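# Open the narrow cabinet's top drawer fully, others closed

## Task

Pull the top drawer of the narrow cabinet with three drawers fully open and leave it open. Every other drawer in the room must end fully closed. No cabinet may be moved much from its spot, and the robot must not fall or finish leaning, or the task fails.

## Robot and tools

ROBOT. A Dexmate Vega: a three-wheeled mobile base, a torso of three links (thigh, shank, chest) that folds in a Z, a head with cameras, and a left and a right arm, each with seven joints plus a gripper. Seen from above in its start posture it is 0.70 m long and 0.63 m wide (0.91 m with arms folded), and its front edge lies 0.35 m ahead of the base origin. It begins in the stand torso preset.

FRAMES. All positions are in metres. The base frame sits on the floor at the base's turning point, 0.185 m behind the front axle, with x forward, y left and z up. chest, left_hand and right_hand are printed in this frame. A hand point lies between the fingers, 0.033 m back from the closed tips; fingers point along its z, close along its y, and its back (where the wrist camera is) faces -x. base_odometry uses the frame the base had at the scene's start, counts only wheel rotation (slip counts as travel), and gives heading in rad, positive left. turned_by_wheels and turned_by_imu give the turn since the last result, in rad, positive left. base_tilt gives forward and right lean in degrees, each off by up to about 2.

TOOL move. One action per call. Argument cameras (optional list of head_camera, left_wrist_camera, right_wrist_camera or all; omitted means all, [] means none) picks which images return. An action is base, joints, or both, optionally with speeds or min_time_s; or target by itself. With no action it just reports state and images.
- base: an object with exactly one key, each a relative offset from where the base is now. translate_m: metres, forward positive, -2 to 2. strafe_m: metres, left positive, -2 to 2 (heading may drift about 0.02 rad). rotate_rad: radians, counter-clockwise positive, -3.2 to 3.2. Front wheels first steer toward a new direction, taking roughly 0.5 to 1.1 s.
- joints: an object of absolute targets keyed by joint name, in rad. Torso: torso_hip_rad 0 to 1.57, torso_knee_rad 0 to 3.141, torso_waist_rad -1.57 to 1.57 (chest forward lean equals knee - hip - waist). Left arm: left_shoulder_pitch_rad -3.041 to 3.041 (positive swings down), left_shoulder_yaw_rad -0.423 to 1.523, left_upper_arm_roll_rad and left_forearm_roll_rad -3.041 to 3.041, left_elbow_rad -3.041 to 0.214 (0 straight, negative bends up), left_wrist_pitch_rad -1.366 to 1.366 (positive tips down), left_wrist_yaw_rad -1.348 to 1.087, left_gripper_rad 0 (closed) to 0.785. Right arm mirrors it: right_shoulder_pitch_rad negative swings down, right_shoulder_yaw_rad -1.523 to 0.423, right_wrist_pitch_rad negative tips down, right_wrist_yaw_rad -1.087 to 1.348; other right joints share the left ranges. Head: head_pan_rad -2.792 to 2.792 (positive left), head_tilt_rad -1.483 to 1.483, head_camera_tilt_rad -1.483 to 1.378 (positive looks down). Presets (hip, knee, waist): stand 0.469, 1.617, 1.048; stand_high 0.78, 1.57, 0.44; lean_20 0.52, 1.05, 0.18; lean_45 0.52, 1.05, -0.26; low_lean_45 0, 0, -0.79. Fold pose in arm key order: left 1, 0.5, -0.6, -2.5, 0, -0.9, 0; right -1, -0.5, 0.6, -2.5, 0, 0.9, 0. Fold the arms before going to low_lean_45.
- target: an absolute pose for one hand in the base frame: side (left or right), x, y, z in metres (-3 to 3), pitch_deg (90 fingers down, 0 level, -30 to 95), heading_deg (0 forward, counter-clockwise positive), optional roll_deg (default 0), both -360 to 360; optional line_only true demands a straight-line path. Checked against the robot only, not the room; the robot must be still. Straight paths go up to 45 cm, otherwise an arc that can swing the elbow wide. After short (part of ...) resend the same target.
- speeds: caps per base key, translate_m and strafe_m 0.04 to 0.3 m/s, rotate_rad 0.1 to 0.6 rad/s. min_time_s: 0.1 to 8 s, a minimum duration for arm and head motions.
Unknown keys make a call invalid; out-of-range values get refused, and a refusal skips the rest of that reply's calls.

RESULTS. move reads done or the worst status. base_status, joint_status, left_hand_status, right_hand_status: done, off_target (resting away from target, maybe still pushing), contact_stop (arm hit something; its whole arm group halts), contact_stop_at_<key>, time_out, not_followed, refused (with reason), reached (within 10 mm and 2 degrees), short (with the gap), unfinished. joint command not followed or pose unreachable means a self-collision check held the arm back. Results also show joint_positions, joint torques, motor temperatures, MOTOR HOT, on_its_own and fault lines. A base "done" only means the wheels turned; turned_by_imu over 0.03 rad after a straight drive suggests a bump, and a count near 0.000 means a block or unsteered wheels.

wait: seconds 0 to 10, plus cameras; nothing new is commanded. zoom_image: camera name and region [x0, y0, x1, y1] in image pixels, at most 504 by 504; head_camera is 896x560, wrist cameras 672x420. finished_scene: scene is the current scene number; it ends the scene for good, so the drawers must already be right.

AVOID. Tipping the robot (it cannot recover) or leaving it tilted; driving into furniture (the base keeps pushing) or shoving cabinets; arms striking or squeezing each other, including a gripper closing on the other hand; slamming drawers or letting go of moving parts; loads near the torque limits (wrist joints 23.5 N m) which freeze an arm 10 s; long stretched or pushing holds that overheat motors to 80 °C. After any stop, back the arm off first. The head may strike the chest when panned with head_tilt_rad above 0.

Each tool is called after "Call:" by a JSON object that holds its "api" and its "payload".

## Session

Call:
{"api": "move", "payload": {"joints": {"head_pan_rad":0}, "cameras": ["head_camera"]}}

Call:
{"api": "move", "payload": {"joints": {"head_pan_rad":-1.3,"head_camera_tilt_rad":0.4}, "cameras": ["head_camera"]}}

Call:
{"api": "move", "payload": {"joints": {"head_pan_rad":-2.7}, "cameras": ["head_camera"]}}

Call:
{"api": "move", "payload": {"joints": {"head_pan_rad":1.4}, "cameras": ["head_camera"]}}

Scene clock: 0.30 s.
Joint torques (N m): left_arm=[5.17 -0.3 -0.76 -3.74 0.16 -2.38 -0.29] | right_arm=[-4.41 -1.6 0.86 -2.93 0.11 2.19 -0.13]
Motor temperatures (°C): left_arm=[31 31 31 26 40 35 41] | right_arm=[30 27 33 31 36 36 33]
move: done
base_odometry: x=+0.000 y=+0.000 heading=+0.000
turned_by_wheels: +0.000
turned_by_imu: +0.000
base_tilt: forward=+0.0 right=+0.7
base_status: not commanded
joint_positions: torso_hip_rad=+0.469 torso_knee_rad=+1.617 torso_waist_rad=+1.048 left_shoulder_pitch_rad=+2.189 left_shoulder_yaw_rad=-0.007 left_upper_arm_roll_rad=+0.016 left_elbow_rad=-1.090 left_forearm_roll_rad=+0.013 left_wrist_pitch_rad=-0.515 left_wrist_yaw_rad=+0.020 left_gripper_rad=+0.005 right_shoulder_pitch_rad=-2.209 right_shoulder_yaw_rad=-0.016 right_upper_arm_roll_rad=+0.009 right_elbow_rad=-1.106 right_forearm_roll_rad=-0.010 right_wrist_pitch_rad=+0.494 right_wrist_yaw_rad=-0.018 right_gripper_rad=+0.005 head_pan_rad=+0.000 head_tilt_rad=+0.000 head_camera_tilt_rad=+0.000
joint_status: all done
chest: x=-0.0111 y=+0.0000 z=+1.4155 quat_wxyz=(+0.999, +0.000, +0.050, +0.000) (m; base frame)
left_hand: x=+0.2066 y=+0.2195 z=+0.6100 quat_wxyz=(+0.429, +0.002, +0.903, +0.000) pitch_deg=+39.1 heading_deg=-0.2 roll_deg=+0.1 back=up (m; base frame)
right_hand: x=+0.1929 y=-0.2468 z=+0.6050 quat_wxyz=(+0.418, -0.007, +0.908, -0.015) pitch_deg=+40.6 heading_deg=-1.6 roll_deg=-2.5 back=up (m; base frame)
pictures: head_camera

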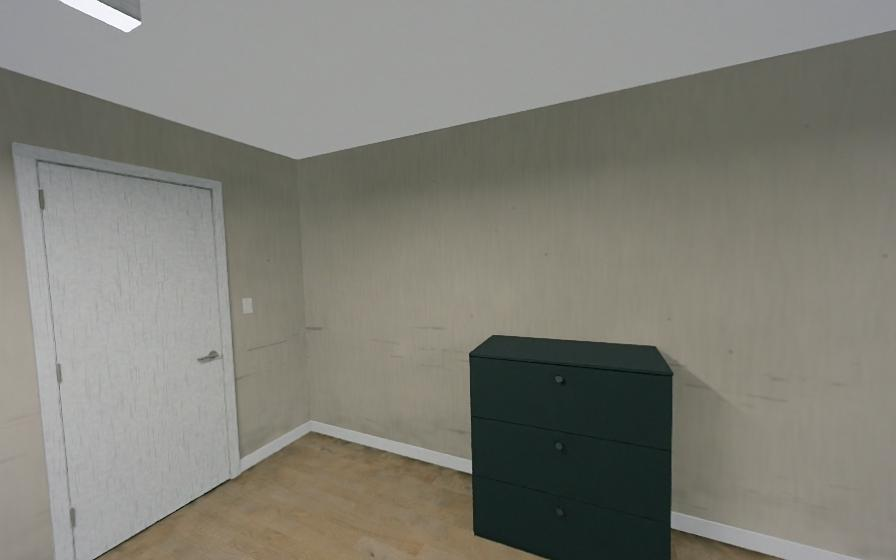

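Scene clock: 1.83 s.
Joint torques (N m): left_arm=[4.35 -1.12 -1.69 -3.1 0.01 -2.51 -0.04] | right_arm=[-4.77 -1.42 0.81 -2.41 0.04 1.98 -0.22]
Motor temperatures (°C): left_arm=[31 31 31 26 40 35 41] | right_arm=[30 27 33 31 36 36 33]
move: done
base_odometry: x=+0.000 y=+0.000 heading=+0.000
turned_by_wheels: +0.000
turned_by_imu: +0.000
base_tilt: forward=+0.0 right=+0.8
base_status: not commanded
joint_positions: torso_hip_rad=+0.469 torso_knee_rad=+1.617 torso_waist_rad=+1.048 left_shoulder_pitch_rad=+2.189 left_shoulder_yaw_rad=-0.007 left_upper_arm_roll_rad=+0.016 left_elbow_rad=-1.090 left_forearm_roll_rad=+0.013 left_wrist_pitch_rad=-0.515 left_wrist_yaw_rad=+0.020 left_gripper_rad=+0.005 right_shoulder_pitch_rad=-2.209 right_shoulder_yaw_rad=-0.016 right_upper_arm_roll_rad=+0.009 right_elbow_rad=-1.106 right_forearm_roll_rad=-0.010 right_wrist_pitch_rad=+0.494 right_wrist_yaw_rad=-0.018 right_gripper_rad=+0.005 head_pan_rad=-1.300 head_tilt_rad=+0.000 head_camera_tilt_rad=+0.400
joint_status: all done
chest: x=-0.0111 y=+0.0000 z=+1.4155 quat_wxyz=(+0.999, +0.000, +0.050, +0.000) (m; base frame)
left_hand: x=+0.2066 y=+0.2195 z=+0.6100 quat_wxyz=(+0.429, +0.002, +0.903, +0.000) pitch_deg=+39.1 heading_deg=-0.2 roll_deg=+0.1 back=up (m; base frame)
right_hand: x=+0.1929 y=-0.2468 z=+0.6050 quat_wxyz=(+0.418, -0.007, +0.908, -0.015) pitch_deg=+40.6 heading_deg=-1.6 roll_deg=-2.5 back=up (m; base frame)
pictures: head_camera

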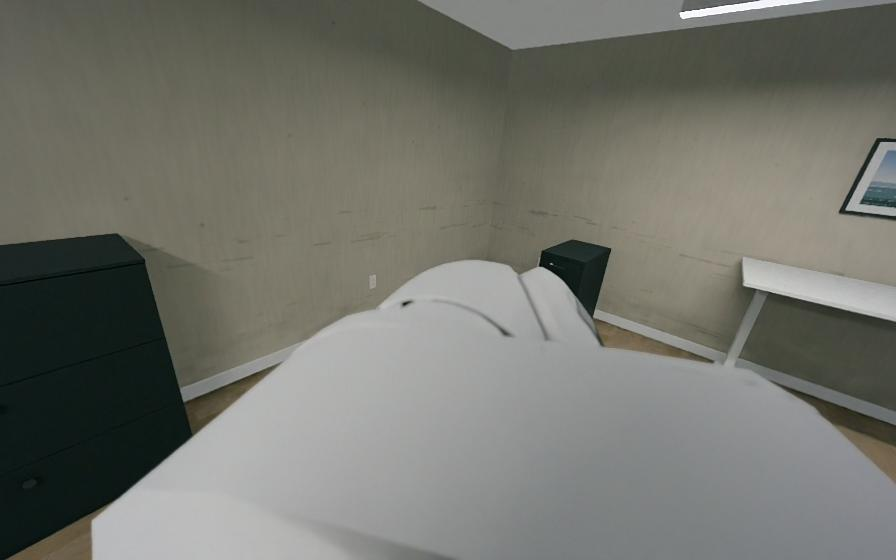

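Scene clock: 3.43 s.
Joint torques (N m): left_arm=[5.1 -1.41 -1.16 -2.93 0.04 -2.19 -0.06] | right_arm=[-4.32 -1.81 0.5 -2.02 0.14 2.6 -0.25]
Motor temperatures (°C): left_arm=[31 31 31 26 40 35 41] | right_arm=[30 27 33 31 36 36 33]
move: done
base_odometry: x=+0.000 y=+0.000 heading=+0.000
turned_by_wheels: +0.000
turned_by_imu: +0.000
base_tilt: forward=+0.1 right=+0.8
base_status: not commanded
joint_positions: torso_hip_rad=+0.469 torso_knee_rad=+1.617 torso_waist_rad=+1.048 left_shoulder_pitch_rad=+2.189 left_shoulder_yaw_rad=-0.007 left_upper_arm_roll_rad=+0.016 left_elbow_rad=-1.090 left_forearm_roll_rad=+0.013 left_wrist_pitch_rad=-0.515 left_wrist_yaw_rad=+0.020 left_gripper_rad=+0.005 right_shoulder_pitch_rad=-2.209 right_shoulder_yaw_rad=-0.016 right_upper_arm_roll_rad=+0.009 right_elbow_rad=-1.106 right_forearm_roll_rad=-0.010 right_wrist_pitch_rad=+0.494 right_wrist_yaw_rad=-0.018 right_gripper_rad=+0.005 head_pan_rad=-2.700 head_tilt_rad=+0.000 head_camera_tilt_rad=+0.400
joint_status: all done
chest: x=-0.0111 y=+0.0000 z=+1.4155 quat_wxyz=(+0.999, +0.000, +0.050, +0.000) (m; base frame)
left_hand: x=+0.2066 y=+0.2195 z=+0.6100 quat_wxyz=(+0.429, +0.002, +0.903, +0.000) pitch_deg=+39.1 heading_deg=-0.2 roll_deg=+0.1 back=up (m; base frame)
right_hand: x=+0.1929 y=-0.2468 z=+0.6050 quat_wxyz=(+0.418, -0.007, +0.908, -0.015) pitch_deg=+40.6 heading_deg=-1.6 roll_deg=-2.5 back=up (m; base frame)
pictures: head_camera

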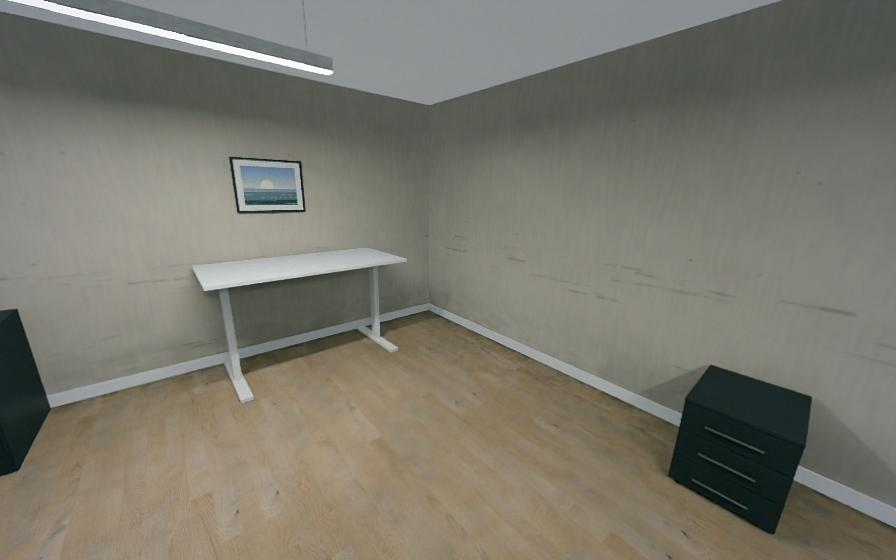

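Scene clock: 6.83 s.
Joint torques (N m): left_arm=[4.89 -0.75 -0.11 -2.94 0.03 -2.75 -0.16] | right_arm=[-4.92 -1.39 0.96 -2.93 0.21 2.87 -0.21]
Motor temperatures (°C): left_arm=[31 31 31 26 40 35 41] | right_arm=[30 27 33 31 36 36 33]
move: done
base_odometry: x=+0.000 y=+0.000 heading=+0.000
turned_by_wheels: +0.000
turned_by_imu: +0.000
base_tilt: forward=+0.0 right=+0.8
base_status: not commanded
joint_positions: torso_hip_rad=+0.469 torso_knee_rad=+1.617 torso_waist_rad=+1.048 left_shoulder_pitch_rad=+2.189 left_shoulder_yaw_rad=-0.007 left_upper_arm_roll_rad=+0.016 left_elbow_rad=-1.090 left_forearm_roll_rad=+0.013 left_wrist_pitch_rad=-0.515 left_wrist_yaw_rad=+0.020 left_gripper_rad=+0.005 right_shoulder_pitch_rad=-2.209 right_shoulder_yaw_rad=-0.016 right_upper_arm_roll_rad=+0.009 right_elbow_rad=-1.106 right_forearm_roll_rad=-0.010 right_wrist_pitch_rad=+0.494 right_wrist_yaw_rad=-0.018 right_gripper_rad=+0.005 head_pan_rad=+1.400 head_tilt_rad=+0.000 head_camera_tilt_rad=+0.400
joint_status: all done
chest: x=-0.0111 y=+0.0000 z=+1.4155 quat_wxyz=(+0.999, +0.000, +0.050, +0.000) (m; base frame)
left_hand: x=+0.2066 y=+0.2195 z=+0.6100 quat_wxyz=(+0.429, +0.002, +0.903, +0.000) pitch_deg=+39.1 heading_deg=-0.2 roll_deg=+0.1 back=up (m; base frame)
right_hand: x=+0.1929 y=-0.2468 z=+0.6050 quat_wxyz=(+0.418, -0.007, +0.908, -0.015) pitch_deg=+40.6 heading_deg=-1.6 roll_deg=-2.5 back=up (m; base frame)
pictures: head_camera

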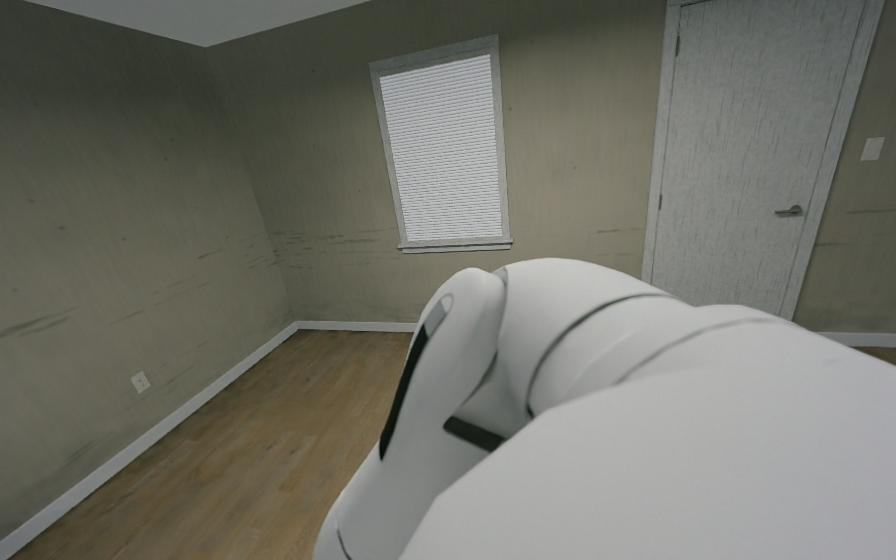

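Call:
{"api": "move", "payload": {"base": {"rotate_rad":2.89}, "joints": {"head_pan_rad":0,"head_camera_tilt_rad":0.6,"left_elbow_rad":-1.7,"right_shoulder_pitch_rad":-1.413,"right_shoulder_yaw_rad":-0.511,"right_upper_arm_roll_rad":-0.399,"right_elbow_rad":-1.142,"right_forearm_roll_rad":-0.941,"right_wrist_pitch_rad":-0.105,"right_wrist_yaw_rad":-0.361,"right_gripper_rad":0.35,"torso_hip_rad":0.1,"torso_knee_rad":0.4,"torso_waist_rad":0.0}, "cameras": ["head_camera","right_wrist_camera"]}}

Scene clock: 14.13 s.
Joint torques (N m): left_arm=[3.75 -1.18 -0.26 -6.14 0.05 -2.38 -0.24] | right_arm=[23.16 -8.05 1.07 -6.64 -0.28 0.49 -2.62]
Motor temperatures (°C): left_arm=[31 31 31 26 40 35 41] | right_arm=[30 27 33 31 36 36 33]
move: done
base_odometry: x=+0.003 y=+0.000 heading=+2.899
turned_by_wheels: +2.899
turned_by_imu: +2.884
base_tilt: forward=+0.0 right=+0.8
base_status: done
joint_positions: torso_hip_rad=+0.100 torso_knee_rad=+0.400 torso_waist_rad=+0.000 left_shoulder_pitch_rad=+2.189 left_shoulder_yaw_rad=-0.007 left_upper_arm_roll_rad=+0.016 left_elbow_rad=-1.700 left_forearm_roll_rad=+0.013 left_wrist_pitch_rad=-0.515 left_wrist_yaw_rad=+0.020 left_gripper_rad=+0.005 right_shoulder_pitch_rad=-1.413 right_shoulder_yaw_rad=-0.511 right_upper_arm_roll_rad=-0.399 right_elbow_rad=-1.142 right_forearm_roll_rad=-0.941 right_wrist_pitch_rad=-0.105 right_wrist_yaw_rad=-0.361 right_gripper_rad=+0.350 head_pan_rad=+0.000 head_tilt_rad=+0.000 head_camera_tilt_rad=+0.600
joint_status: all done
chest: x=-0.1341 y=+0.0000 z=+1.0806 quat_wxyz=(+0.989, +0.000, +0.149, +0.000) (m; base frame)
left_hand: x=+0.2090 y=+0.2225 z=+0.5074 quat_wxyz=(+0.604, -0.003, +0.797, +0.001) pitch_deg=+15.7 heading_deg=+0.3 roll_deg=-0.1 back=up (m; base frame)
right_hand: x=+0.4396 y=-0.3403 z=+0.4193 quat_wxyz=(+0.405, -0.579, +0.580, -0.405) pitch_deg=+20.1 heading_deg=+0.0 roll_deg=-90.0 (m; base frame)
pictures: head_camera, right_wrist_camera

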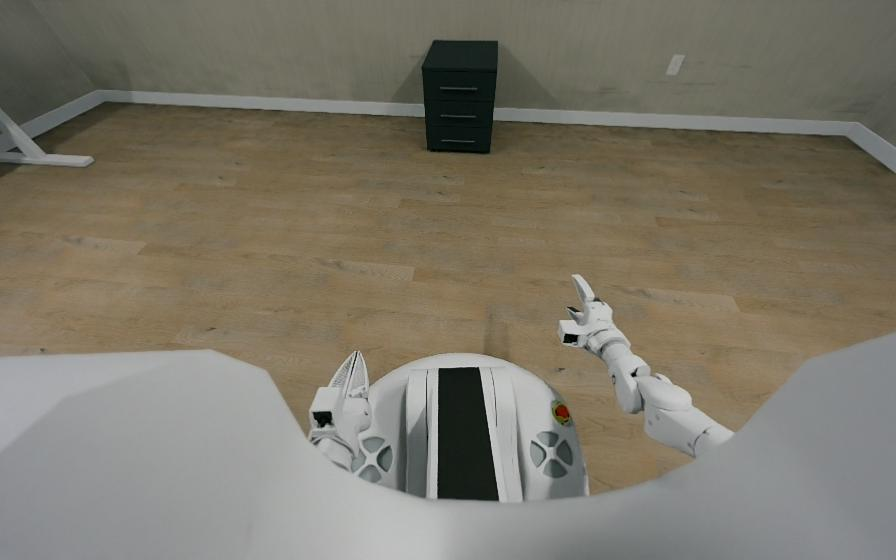

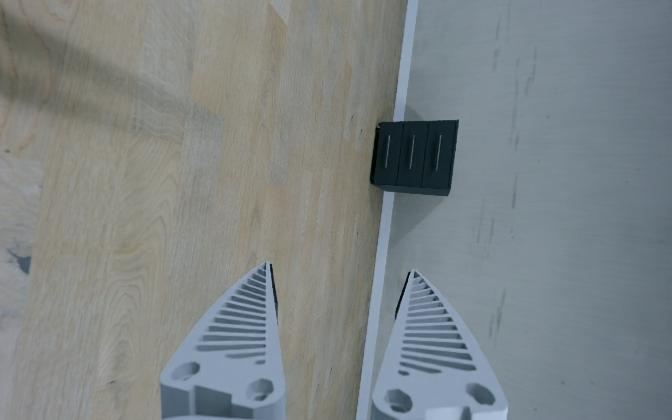

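Call:
{"api": "move", "payload": {"base": {"rotate_rad":-0.08}, "cameras": []}}

Call:
{"api": "move", "payload": {"base": {"strafe_m":0.46}, "cameras": []}}

Call:
{"api": "move", "payload": {"base": {"translate_m":1.15}, "cameras": ["head_camera","right_wrist_camera"]}}

Scene clock: 16.17 s.
Joint torques (N m): left_arm=[5.6 -1.46 -0.91 -5.8 0.17 -2.3 -0.13] | right_arm=[21.2 -6.78 1.53 -4.97 -0.26 -0.84 -2.48]
Motor temperatures (°C): left_arm=[31 31 31 26 40 35 41] | right_arm=[30 27 33 31 36 36 33]
move: done
base_odometry: x=+0.003 y=+0.000 heading=+2.819
turned_by_wheels: -0.080
turned_by_imu: -0.080
base_tilt: forward=+0.0 right=+0.8
base_status: done
joint_positions: torso_hip_rad=+0.100 torso_knee_rad=+0.400 torso_waist_rad=+0.000 left_shoulder_pitch_rad=+2.189 left_shoulder_yaw_rad=-0.007 left_upper_arm_roll_rad=+0.016 left_elbow_rad=-1.700 left_forearm_roll_rad=+0.013 left_wrist_pitch_rad=-0.515 left_wrist_yaw_rad=+0.020 left_gripper_rad=+0.005 right_shoulder_pitch_rad=-1.413 right_shoulder_yaw_rad=-0.511 right_upper_arm_roll_rad=-0.399 right_elbow_rad=-1.142 right_forearm_roll_rad=-0.941 right_wrist_pitch_rad=-0.105 right_wrist_yaw_rad=-0.361 right_gripper_rad=+0.350 head_pan_rad=+0.000 head_tilt_rad=+0.000 head_camera_tilt_rad=+0.600
joint_status: not commanded
chest: x=-0.1341 y=+0.0000 z=+1.0806 quat_wxyz=(+0.989, +0.000, +0.149, +0.000) (m; base frame)
left_hand: x=+0.2090 y=+0.2225 z=+0.5074 quat_wxyz=(+0.604, -0.003, +0.797, +0.001) pitch_deg=+15.7 heading_deg=+0.3 roll_deg=-0.1 back=up (m; base frame)
right_hand: x=+0.4396 y=-0.3403 z=+0.4194 quat_wxyz=(+0.405, -0.579, +0.580, -0.405) pitch_deg=+20.1 heading_deg=+0.0 roll_deg=-90.0 (m; base frame)
pictures: none
No camera images: "cameras" was empty.

Scene clock: 19.57 s.
Joint torques (N m): left_arm=[4.21 -0.14 -1.16 -6.24 0.06 -2.61 -0.14] | right_arm=[22.33 -6.02 1.48 -5.14 -0.24 -0.18 -2.57]
Motor temperatures (°C): left_arm=[31 31 31 26 40 35 41] | right_arm=[30 27 33 31 36 36 33]
move: done
base_odometry: x=-0.139 y=-0.436 heading=+2.830
turned_by_wheels: +0.011
turned_by_imu: +0.004
base_tilt: forward=+0.0 right=+0.7
base_status: done
joint_positions: torso_hip_rad=+0.100 torso_knee_rad=+0.400 torso_waist_rad=+0.000 left_shoulder_pitch_rad=+2.189 left_shoulder_yaw_rad=-0.007 left_upper_arm_roll_rad=+0.016 left_elbow_rad=-1.700 left_forearm_roll_rad=+0.013 left_wrist_pitch_rad=-0.515 left_wrist_yaw_rad=+0.020 left_gripper_rad=+0.005 right_shoulder_pitch_rad=-1.413 right_shoulder_yaw_rad=-0.511 right_upper_arm_roll_rad=-0.399 right_elbow_rad=-1.142 right_forearm_roll_rad=-0.941 right_wrist_pitch_rad=-0.105 right_wrist_yaw_rad=-0.361 right_gripper_rad=+0.350 head_pan_rad=+0.000 head_tilt_rad=+0.000 head_camera_tilt_rad=+0.600
joint_status: not commanded
chest: x=-0.1341 y=+0.0000 z=+1.0806 quat_wxyz=(+0.989, +0.000, +0.149, +0.000) (m; base frame)
left_hand: x=+0.2090 y=+0.2225 z=+0.5074 quat_wxyz=(+0.604, -0.003, +0.797, +0.001) pitch_deg=+15.7 heading_deg=+0.3 roll_deg=-0.1 back=up (m; base frame)
right_hand: x=+0.4396 y=-0.3403 z=+0.4193 quat_wxyz=(+0.405, -0.579, +0.580, -0.405) pitch_deg=+20.1 heading_deg=+0.0 roll_deg=-90.0 (m; base frame)
pictures: none
No camera images: "cameras" was empty.

Scene clock: 25.50 s.
Joint torques (N m): left_arm=[3.26 0.56 -0.59 -5.71 0.15 -2.53 -0.11] | right_arm=[19.79 -6.36 2.1 -6.05 -0.23 -0.01 -2.42]
Motor temperatures (°C): left_arm=[31 31 31 26 40 35 41] | right_arm=[30 27 33 31 36 36 33]
move: done
base_odometry: x=-1.234 y=-0.083 heading=+2.829
turned_by_wheels: -0.001
turned_by_imu: -0.005
base_tilt: forward=+0.1 right=+0.8
base_status: done
joint_positions: torso_hip_rad=+0.100 torso_knee_rad=+0.400 torso_waist_rad=+0.000 left_shoulder_pitch_rad=+2.189 left_shoulder_yaw_rad=-0.007 left_upper_arm_roll_rad=+0.016 left_elbow_rad=-1.700 left_forearm_roll_rad=+0.013 left_wrist_pitch_rad=-0.515 left_wrist_yaw_rad=+0.020 left_gripper_rad=+0.005 right_shoulder_pitch_rad=-1.413 right_shoulder_yaw_rad=-0.511 right_upper_arm_roll_rad=-0.399 right_elbow_rad=-1.142 right_forearm_roll_rad=-0.941 right_wrist_pitch_rad=-0.105 right_wrist_yaw_rad=-0.361 right_gripper_rad=+0.350 head_pan_rad=+0.000 head_tilt_rad=+0.000 head_camera_tilt_rad=+0.600
joint_status: not commanded
chest: x=-0.1341 y=+0.0000 z=+1.0806 quat_wxyz=(+0.989, +0.000, +0.149, +0.000) (m; base frame)
left_hand: x=+0.2091 y=+0.2225 z=+0.5074 quat_wxyz=(+0.604, -0.003, +0.797, +0.001) pitch_deg=+15.7 heading_deg=+0.3 roll_deg=-0.1 back=up (m; base frame)
right_hand: x=+0.4396 y=-0.3403 z=+0.4193 quat_wxyz=(+0.405, -0.579, +0.580, -0.405) pitch_deg=+20.1 heading_deg=+0.0 roll_deg=-90.0 (m; base frame)
pictures: head_camera, right_wrist_camera

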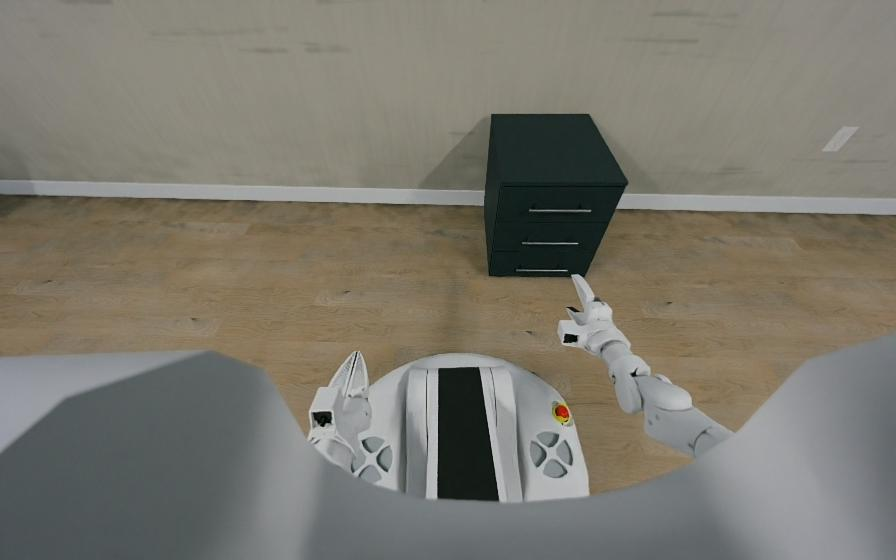

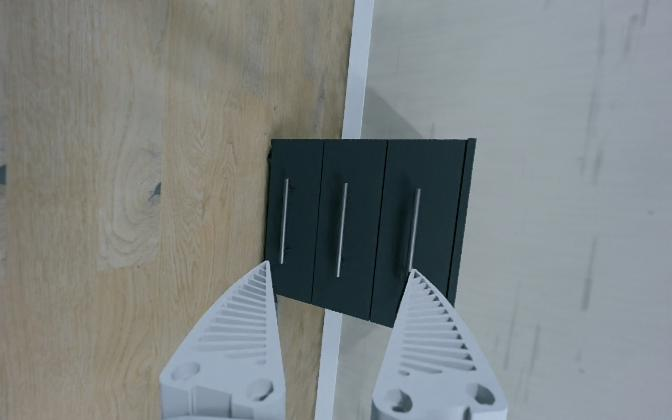

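Call:
{"api": "move", "payload": {"base": {"strafe_m":-0.09}, "cameras": []}}

Call:
{"api": "move", "payload": {"base": {"translate_m":0.28}, "cameras": ["head_camera","right_wrist_camera"]}}

Scene clock: 28.40 s.
Joint torques (N m): left_arm=[3.7 -0.32 -0.44 -6.05 0.23 -2.46 -0.12] | right_arm=[21.18 -6.23 1.84 -6.12 -0.19 -0.52 -2.49]
Motor temperatures (°C): left_arm=[31 31 31 26 40 35 41] | right_arm=[30 27 33 31 36 36 33]
move: done
base_odometry: x=-1.206 y=+0.002 heading=+2.827
turned_by_wheels: -0.002
turned_by_imu: -0.005
base_tilt: forward=+0.0 right=+0.8
base_status: done
joint_positions: torso_hip_rad=+0.100 torso_knee_rad=+0.400 torso_waist_rad=+0.000 left_shoulder_pitch_rad=+2.189 left_shoulder_yaw_rad=-0.007 left_upper_arm_roll_rad=+0.016 left_elbow_rad=-1.700 left_forearm_roll_rad=+0.013 left_wrist_pitch_rad=-0.515 left_wrist_yaw_rad=+0.020 left_gripper_rad=+0.005 right_shoulder_pitch_rad=-1.413 right_shoulder_yaw_rad=-0.511 right_upper_arm_roll_rad=-0.399 right_elbow_rad=-1.142 right_forearm_roll_rad=-0.941 right_wrist_pitch_rad=-0.105 right_wrist_yaw_rad=-0.361 right_gripper_rad=+0.350 head_pan_rad=+0.000 head_tilt_rad=+0.000 head_camera_tilt_rad=+0.600
joint_status: not commanded
chest: x=-0.1341 y=+0.0000 z=+1.0806 quat_wxyz=(+0.989, +0.000, +0.149, +0.000) (m; base frame)
left_hand: x=+0.2091 y=+0.2225 z=+0.5074 quat_wxyz=(+0.604, -0.003, +0.797, +0.001) pitch_deg=+15.7 heading_deg=+0.3 roll_deg=-0.1 back=up (m; base frame)
right_hand: x=+0.4396 y=-0.3403 z=+0.4193 quat_wxyz=(+0.405, -0.579, +0.580, -0.405) pitch_deg=+20.1 heading_deg=+0.0 roll_deg=-90.0 (m; base frame)
pictures: none
No camera images: "cameras" was empty.

Scene clock: 31.43 s.
Joint torques (N m): left_arm=[4.13 -0.57 -1.21 -5.65 0.11 -2.06 -0.03] | right_arm=[20.09 -5.75 1.64 -5.31 -0.27 0.76 -2.53]
Motor temperatures (°C): left_arm=[31 31 31 26 40 35 41] | right_arm=[30 27 33 31 36 36 33]
move: done
base_odometry: x=-1.473 y=+0.088 heading=+2.828
turned_by_wheels: +0.001
turned_by_imu: +0.002
base_tilt: forward=+0.0 right=+0.8
base_status: done
joint_positions: torso_hip_rad=+0.100 torso_knee_rad=+0.400 torso_waist_rad=+0.000 left_shoulder_pitch_rad=+2.189 left_shoulder_yaw_rad=-0.007 left_upper_arm_roll_rad=+0.016 left_elbow_rad=-1.700 left_forearm_roll_rad=+0.013 left_wrist_pitch_rad=-0.515 left_wrist_yaw_rad=+0.020 left_gripper_rad=+0.005 right_shoulder_pitch_rad=-1.413 right_shoulder_yaw_rad=-0.511 right_upper_arm_roll_rad=-0.399 right_elbow_rad=-1.142 right_forearm_roll_rad=-0.941 right_wrist_pitch_rad=-0.105 right_wrist_yaw_rad=-0.361 right_gripper_rad=+0.350 head_pan_rad=+0.000 head_tilt_rad=+0.000 head_camera_tilt_rad=+0.600
joint_status: not commanded
chest: x=-0.1341 y=+0.0000 z=+1.0806 quat_wxyz=(+0.989, +0.000, +0.150, +0.000) (m; base frame)
left_hand: x=+0.2091 y=+0.2225 z=+0.5074 quat_wxyz=(+0.604, -0.003, +0.797, +0.001) pitch_deg=+15.7 heading_deg=+0.3 roll_deg=-0.1 back=up (m; base frame)
right_hand: x=+0.4396 y=-0.3403 z=+0.4193 quat_wxyz=(+0.405, -0.579, +0.580, -0.405) pitch_deg=+20.1 heading_deg=+0.0 roll_deg=-90.0 (m; base frame)
pictures: head_camera, right_wrist_camera

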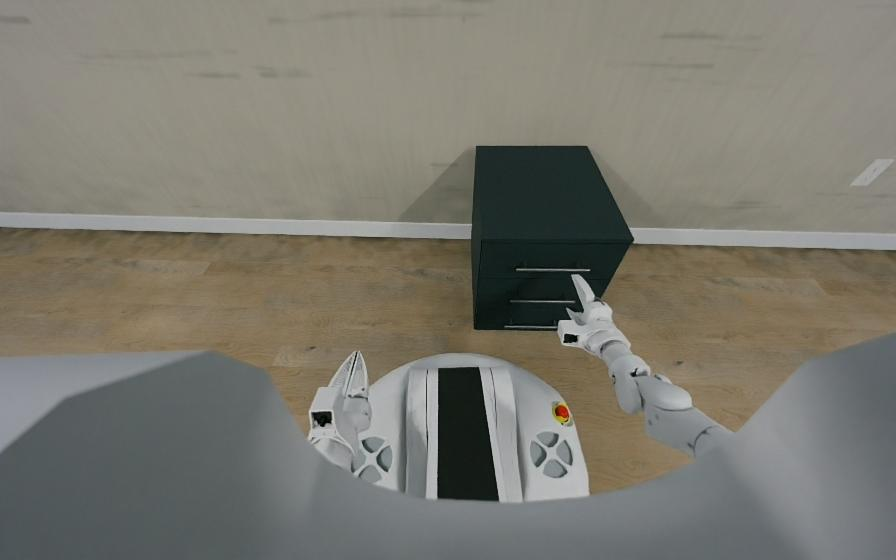

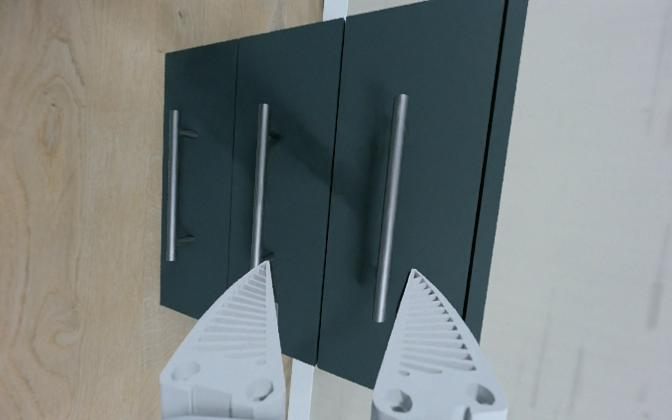

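Call:
{"api": "move", "payload": {"target": {"side":"right","x":0.44,"y":-0.335,"z":0.431,"pitch_deg":20,"heading_deg":0,"roll_deg":-90,"line_only":true}, "cameras": []}}

Call:
{"api": "move", "payload": {"base": {"translate_m":0.076}, "speeds": {"translate_m":0.15}, "cameras": ["right_wrist_camera"]}}

Call:
{"api": "move", "payload": {"joints": {"right_gripper_rad":0.0}, "cameras": ["right_wrist_camera"]}}

Scene clock: 33.50 s.
Joint torques (N m): left_arm=[3.22 -0.91 -1.38 -5.26 -0.23 -2.16 0.05] | right_arm=[0.26 -8.33 9.88 -5.71 -0.31 0.04 -1.95]
Motor temperatures (°C): left_arm=[31 31 31 26 40 35 41] | right_arm=[30 27 33 31 36 36 33]
move: done
base_odometry: x=-1.473 y=+0.088 heading=+2.828
turned_by_wheels: +0.000
turned_by_imu: +0.000
base_tilt: forward=+0.0 right=+0.8
base_status: not commanded
joint_positions: torso_hip_rad=+0.100 torso_knee_rad=+0.400 torso_waist_rad=+0.000 left_shoulder_pitch_rad=+2.189 left_shoulder_yaw_rad=-0.007 left_upper_arm_roll_rad=+0.016 left_elbow_rad=-1.700 left_forearm_roll_rad=+0.013 left_wrist_pitch_rad=-0.515 left_wrist_yaw_rad=+0.020 left_gripper_rad=+0.005 right_shoulder_pitch_rad=-1.444 right_shoulder_yaw_rad=-0.523 right_upper_arm_roll_rad=-0.388 right_elbow_rad=-1.221 right_forearm_roll_rad=-0.943 right_wrist_pitch_rad=-0.136 right_wrist_yaw_rad=-0.324 right_gripper_rad=+0.350 head_pan_rad=+0.000 head_tilt_rad=+0.000 head_camera_tilt_rad=+0.600
joint_status: not commanded
chest: x=-0.1341 y=+0.0000 z=+1.0806 quat_wxyz=(+0.989, +0.000, +0.150, +0.000) (m; base frame)
left_hand: x=+0.2091 y=+0.2225 z=+0.5074 quat_wxyz=(+0.604, -0.003, +0.797, +0.001) pitch_deg=+15.7 heading_deg=+0.3 roll_deg=-0.1 back=up (m; base frame)
right_hand: x=+0.4400 y=-0.3350 z=+0.4304 quat_wxyz=(+0.406, -0.579, +0.579, -0.405) pitch_deg=+20.0 heading_deg=+0.0 roll_deg=-90.0 (m; base frame)
right_hand_status: reached (straight line, planned for 0.6 s): 1 mm and 0.0 deg off.
pictures: none
No camera images: "cameras" was empty.

Scene clock: 35.03 s.
Joint torques (N m): left_arm=[4.08 0.39 -1.18 -4.94 -0.04 -3.32 -0.27] | right_arm=[-0.47 -6.59 9.67 -5.46 -0.37 -0.26 -2.03]
Motor temperatures (°C): left_arm=[31 31 31 26 40 35 41] | right_arm=[30 27 33 31 36 36 33]
move: done
base_odometry: x=-1.545 y=+0.111 heading=+2.830
turned_by_wheels: +0.001
turned_by_imu: +0.001
base_tilt: forward=+0.1 right=+0.7
base_status: done
joint_positions: torso_hip_rad=+0.100 torso_knee_rad=+0.400 torso_waist_rad=+0.000 left_shoulder_pitch_rad=+2.189 left_shoulder_yaw_rad=-0.007 left_upper_arm_roll_rad=+0.016 left_elbow_rad=-1.700 left_forearm_roll_rad=+0.013 left_wrist_pitch_rad=-0.515 left_wrist_yaw_rad=+0.020 left_gripper_rad=+0.005 right_shoulder_pitch_rad=-1.446 right_shoulder_yaw_rad=-0.524 right_upper_arm_roll_rad=-0.387 right_elbow_rad=-1.225 right_forearm_roll_rad=-0.943 right_wrist_pitch_rad=-0.138 right_wrist_yaw_rad=-0.322 right_gripper_rad=+0.350 head_pan_rad=+0.000 head_tilt_rad=+0.000 head_camera_tilt_rad=+0.600
joint_status: not commanded
chest: x=-0.1341 y=+0.0000 z=+1.0806 quat_wxyz=(+0.989, +0.000, +0.150, +0.000) (m; base frame)
left_hand: x=+0.2091 y=+0.2225 z=+0.5073 quat_wxyz=(+0.604, -0.003, +0.797, +0.001) pitch_deg=+15.7 heading_deg=+0.3 roll_deg=-0.1 back=up (m; base frame)
right_hand: x=+0.4400 y=-0.3348 z=+0.4309 quat_wxyz=(+0.406, -0.579, +0.579, -0.405) pitch_deg=+20.0 heading_deg=+0.0 roll_deg=-90.0 (m; base frame)
pictures: right_wrist_camera

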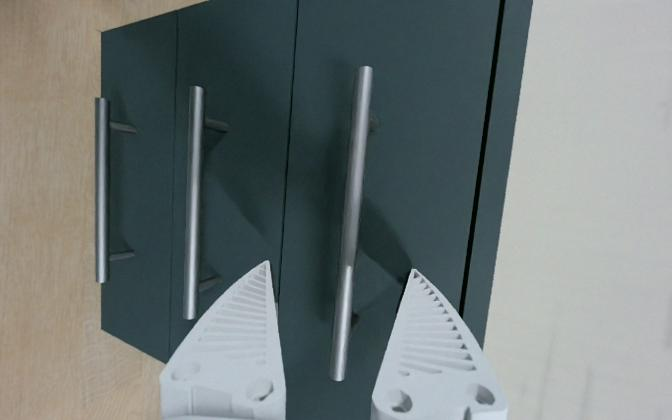

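Scene clock: 35.93 s.
Joint torques (N m): left_arm=[4.12 -1.31 -0.93 -7.06 0.02 -2.41 -0.18] | right_arm=[0.12 -7.5 6.52 -2.74 0.09 -0.06 0.47]
Motor temperatures (°C): left_arm=[31 31 31 26 40 35 41] | right_arm=[30 27 33 31 36 36 33]
move: done
base_odometry: x=-1.545 y=+0.111 heading=+2.830
turned_by_wheels: +0.000
turned_by_imu: +0.000
base_tilt: forward=+0.0 right=+0.8
base_status: not commanded
joint_positions: torso_hip_rad=+0.100 torso_knee_rad=+0.400 torso_waist_rad=+0.000 left_shoulder_pitch_rad=+2.189 left_shoulder_yaw_rad=-0.007 left_upper_arm_roll_rad=+0.016 left_elbow_rad=-1.700 left_forearm_roll_rad=+0.013 left_wrist_pitch_rad=-0.515 left_wrist_yaw_rad=+0.020 left_gripper_rad=+0.005 right_shoulder_pitch_rad=-1.446 right_shoulder_yaw_rad=-0.524 right_upper_arm_roll_rad=-0.387 right_elbow_rad=-1.225 right_forearm_roll_rad=-0.943 right_wrist_pitch_rad=-0.138 right_wrist_yaw_rad=-0.322 right_gripper_rad=+0.000 head_pan_rad=+0.000 head_tilt_rad=+0.000 head_camera_tilt_rad=+0.600
joint_status: all done
chest: x=-0.1341 y=+0.0000 z=+1.0806 quat_wxyz=(+0.989, +0.000, +0.150, +0.000) (m; base frame)
left_hand: x=+0.2091 y=+0.2225 z=+0.5074 quat_wxyz=(+0.604, -0.003, +0.797, +0.001) pitch_deg=+15.7 heading_deg=+0.3 roll_deg=-0.1 back=up (m; base frame)
right_hand: x=+0.4402 y=-0.3348 z=+0.4313 quat_wxyz=(+0.406, -0.579, +0.579, -0.406) pitch_deg=+20.0 heading_deg=+0.0 roll_deg=-90.0 (m; base frame)
pictures: right_wrist_camera

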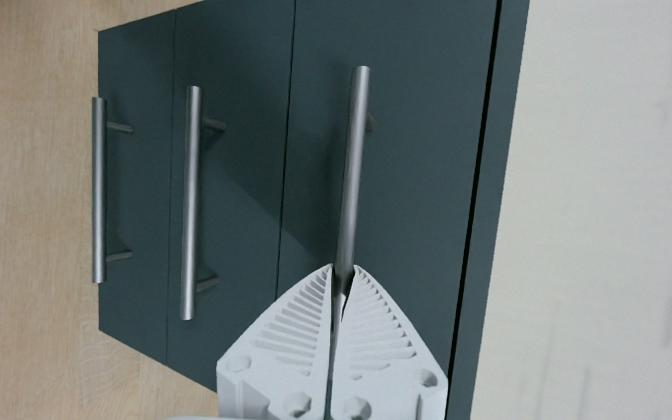

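Call:
{"api": "move", "payload": {"base": {"translate_m":-0.31}, "speeds": {"translate_m":0.12}, "cameras": ["right_wrist_camera"]}}

Call:
{"api": "move", "payload": {"base": {"translate_m":-0.09}, "speeds": {"translate_m":0.06}, "cameras": ["head_camera","right_wrist_camera"]}}

Scene clock: 39.67 s.
Joint torques (N m): left_arm=[4.28 -1.57 -1.31 -5.61 -0.02 -2.68 -0.37] | right_arm=[-1.57 -8.07 5.61 1.37 0.88 -4.14 0.78]
Motor temperatures (°C): left_arm=[31 31 31 26 40 35 41] | right_arm=[30 27 33 31 36 36 33]
move: done
base_odometry: x=-1.250 y=+0.017 heading=+2.831
turned_by_wheels: +0.002
turned_by_imu: +0.003
base_tilt: forward=+0.0 right=+0.8
base_status: done
joint_positions: torso_hip_rad=+0.100 torso_knee_rad=+0.400 torso_waist_rad=+0.000 left_shoulder_pitch_rad=+2.189 left_shoulder_yaw_rad=-0.007 left_upper_arm_roll_rad=+0.016 left_elbow_rad=-1.700 left_forearm_roll_rad=+0.013 left_wrist_pitch_rad=-0.515 left_wrist_yaw_rad=+0.020 left_gripper_rad=+0.005 right_shoulder_pitch_rad=-1.446 right_shoulder_yaw_rad=-0.524 right_upper_arm_roll_rad=-0.387 right_elbow_rad=-1.225 right_forearm_roll_rad=-0.944 right_wrist_pitch_rad=-0.137 right_wrist_yaw_rad=-0.322 right_gripper_rad=+0.000 head_pan_rad=+0.000 head_tilt_rad=+0.000 head_camera_tilt_rad=+0.600
joint_status: not commanded
chest: x=-0.1342 y=+0.0000 z=+1.0806 quat_wxyz=(+0.989, +0.000, +0.149, +0.000) (m; base frame)
left_hand: x=+0.2090 y=+0.2225 z=+0.5074 quat_wxyz=(+0.604, -0.003, +0.797, +0.001) pitch_deg=+15.7 heading_deg=+0.3 roll_deg=-0.1 back=up (m; base frame)
right_hand: x=+0.4404 y=-0.3343 z=+0.4316 quat_wxyz=(+0.406, -0.579, +0.579, -0.406) pitch_deg=+19.9 heading_deg=+0.1 roll_deg=-90.0 (m; base frame)
pictures: right_wrist_camera

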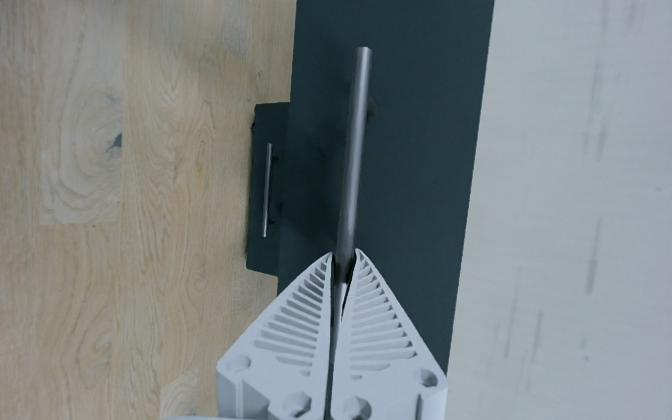

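Scene clock: 41.90 s.
Joint torques (N m): left_arm=[3.65 -0.4 -0.3 -5.46 0.05 -2.92 0.02] | right_arm=[1.33 -6.61 5.94 -3.59 0.11 -0.07 -2.03]
Motor temperatures (°C): left_arm=[31 31 31 26 40 35 41] | right_arm=[30 27 33 31 36 36 33]
move: done
base_odometry: x=-1.164 y=-0.009 heading=+2.833
turned_by_wheels: +0.001
turned_by_imu: +0.002
base_tilt: forward=+0.0 right=+0.8
base_status: done
joint_positions: torso_hip_rad=+0.100 torso_knee_rad=+0.400 torso_waist_rad=+0.000 left_shoulder_pitch_rad=+2.189 left_shoulder_yaw_rad=-0.007 left_upper_arm_roll_rad=+0.016 left_elbow_rad=-1.700 left_forearm_roll_rad=+0.013 left_wrist_pitch_rad=-0.515 left_wrist_yaw_rad=+0.020 left_gripper_rad=+0.005 right_shoulder_pitch_rad=-1.446 right_shoulder_yaw_rad=-0.524 right_upper_arm_roll_rad=-0.387 right_elbow_rad=-1.225 right_forearm_roll_rad=-0.944 right_wrist_pitch_rad=-0.138 right_wrist_yaw_rad=-0.322 right_gripper_rad=+0.000 head_pan_rad=+0.000 head_tilt_rad=+0.000 head_camera_tilt_rad=+0.600
joint_status: not commanded
chest: x=-0.1342 y=+0.0000 z=+1.0806 quat_wxyz=(+0.989, +0.000, +0.149, +0.000) (m; base frame)
left_hand: x=+0.2090 y=+0.2225 z=+0.5074 quat_wxyz=(+0.604, -0.003, +0.797, +0.001) pitch_deg=+15.7 heading_deg=+0.3 roll_deg=-0.1 back=up (m; base frame)
right_hand: x=+0.4401 y=-0.3349 z=+0.4312 quat_wxyz=(+0.406, -0.579, +0.579, -0.406) pitch_deg=+20.0 heading_deg=+0.0 roll_deg=-90.0 (m; base frame)
pictures: head_camera, right_wrist_camera

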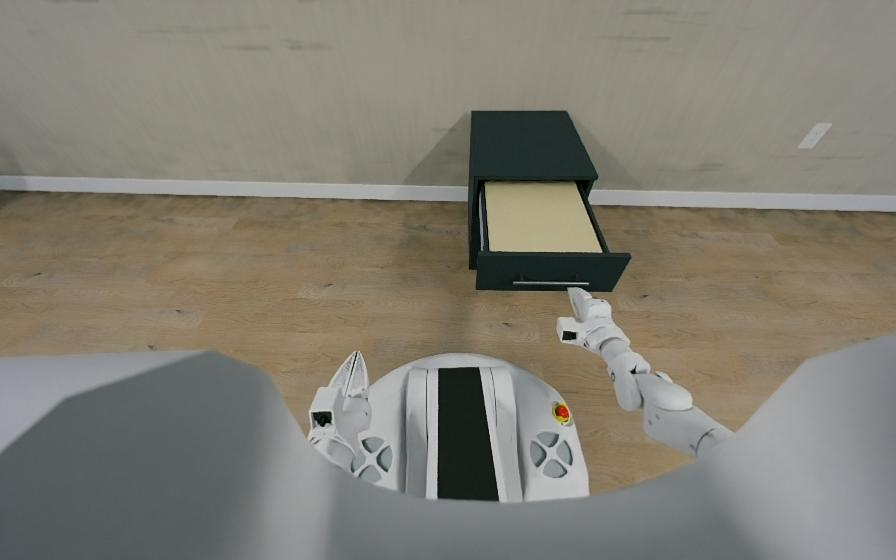

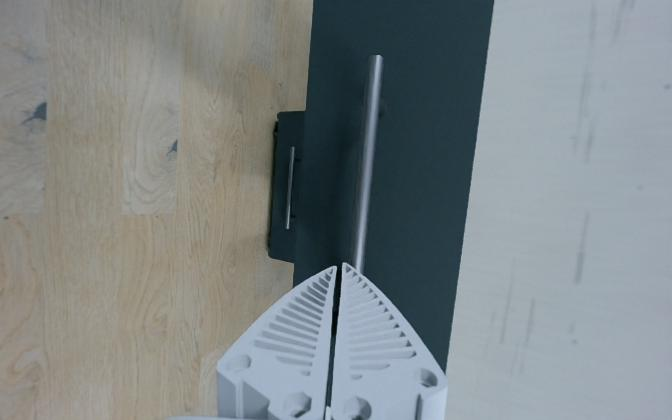

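Call:
{"api": "finished_scene", "payload": {"scene": 2}}

The scene is finished: the task was done.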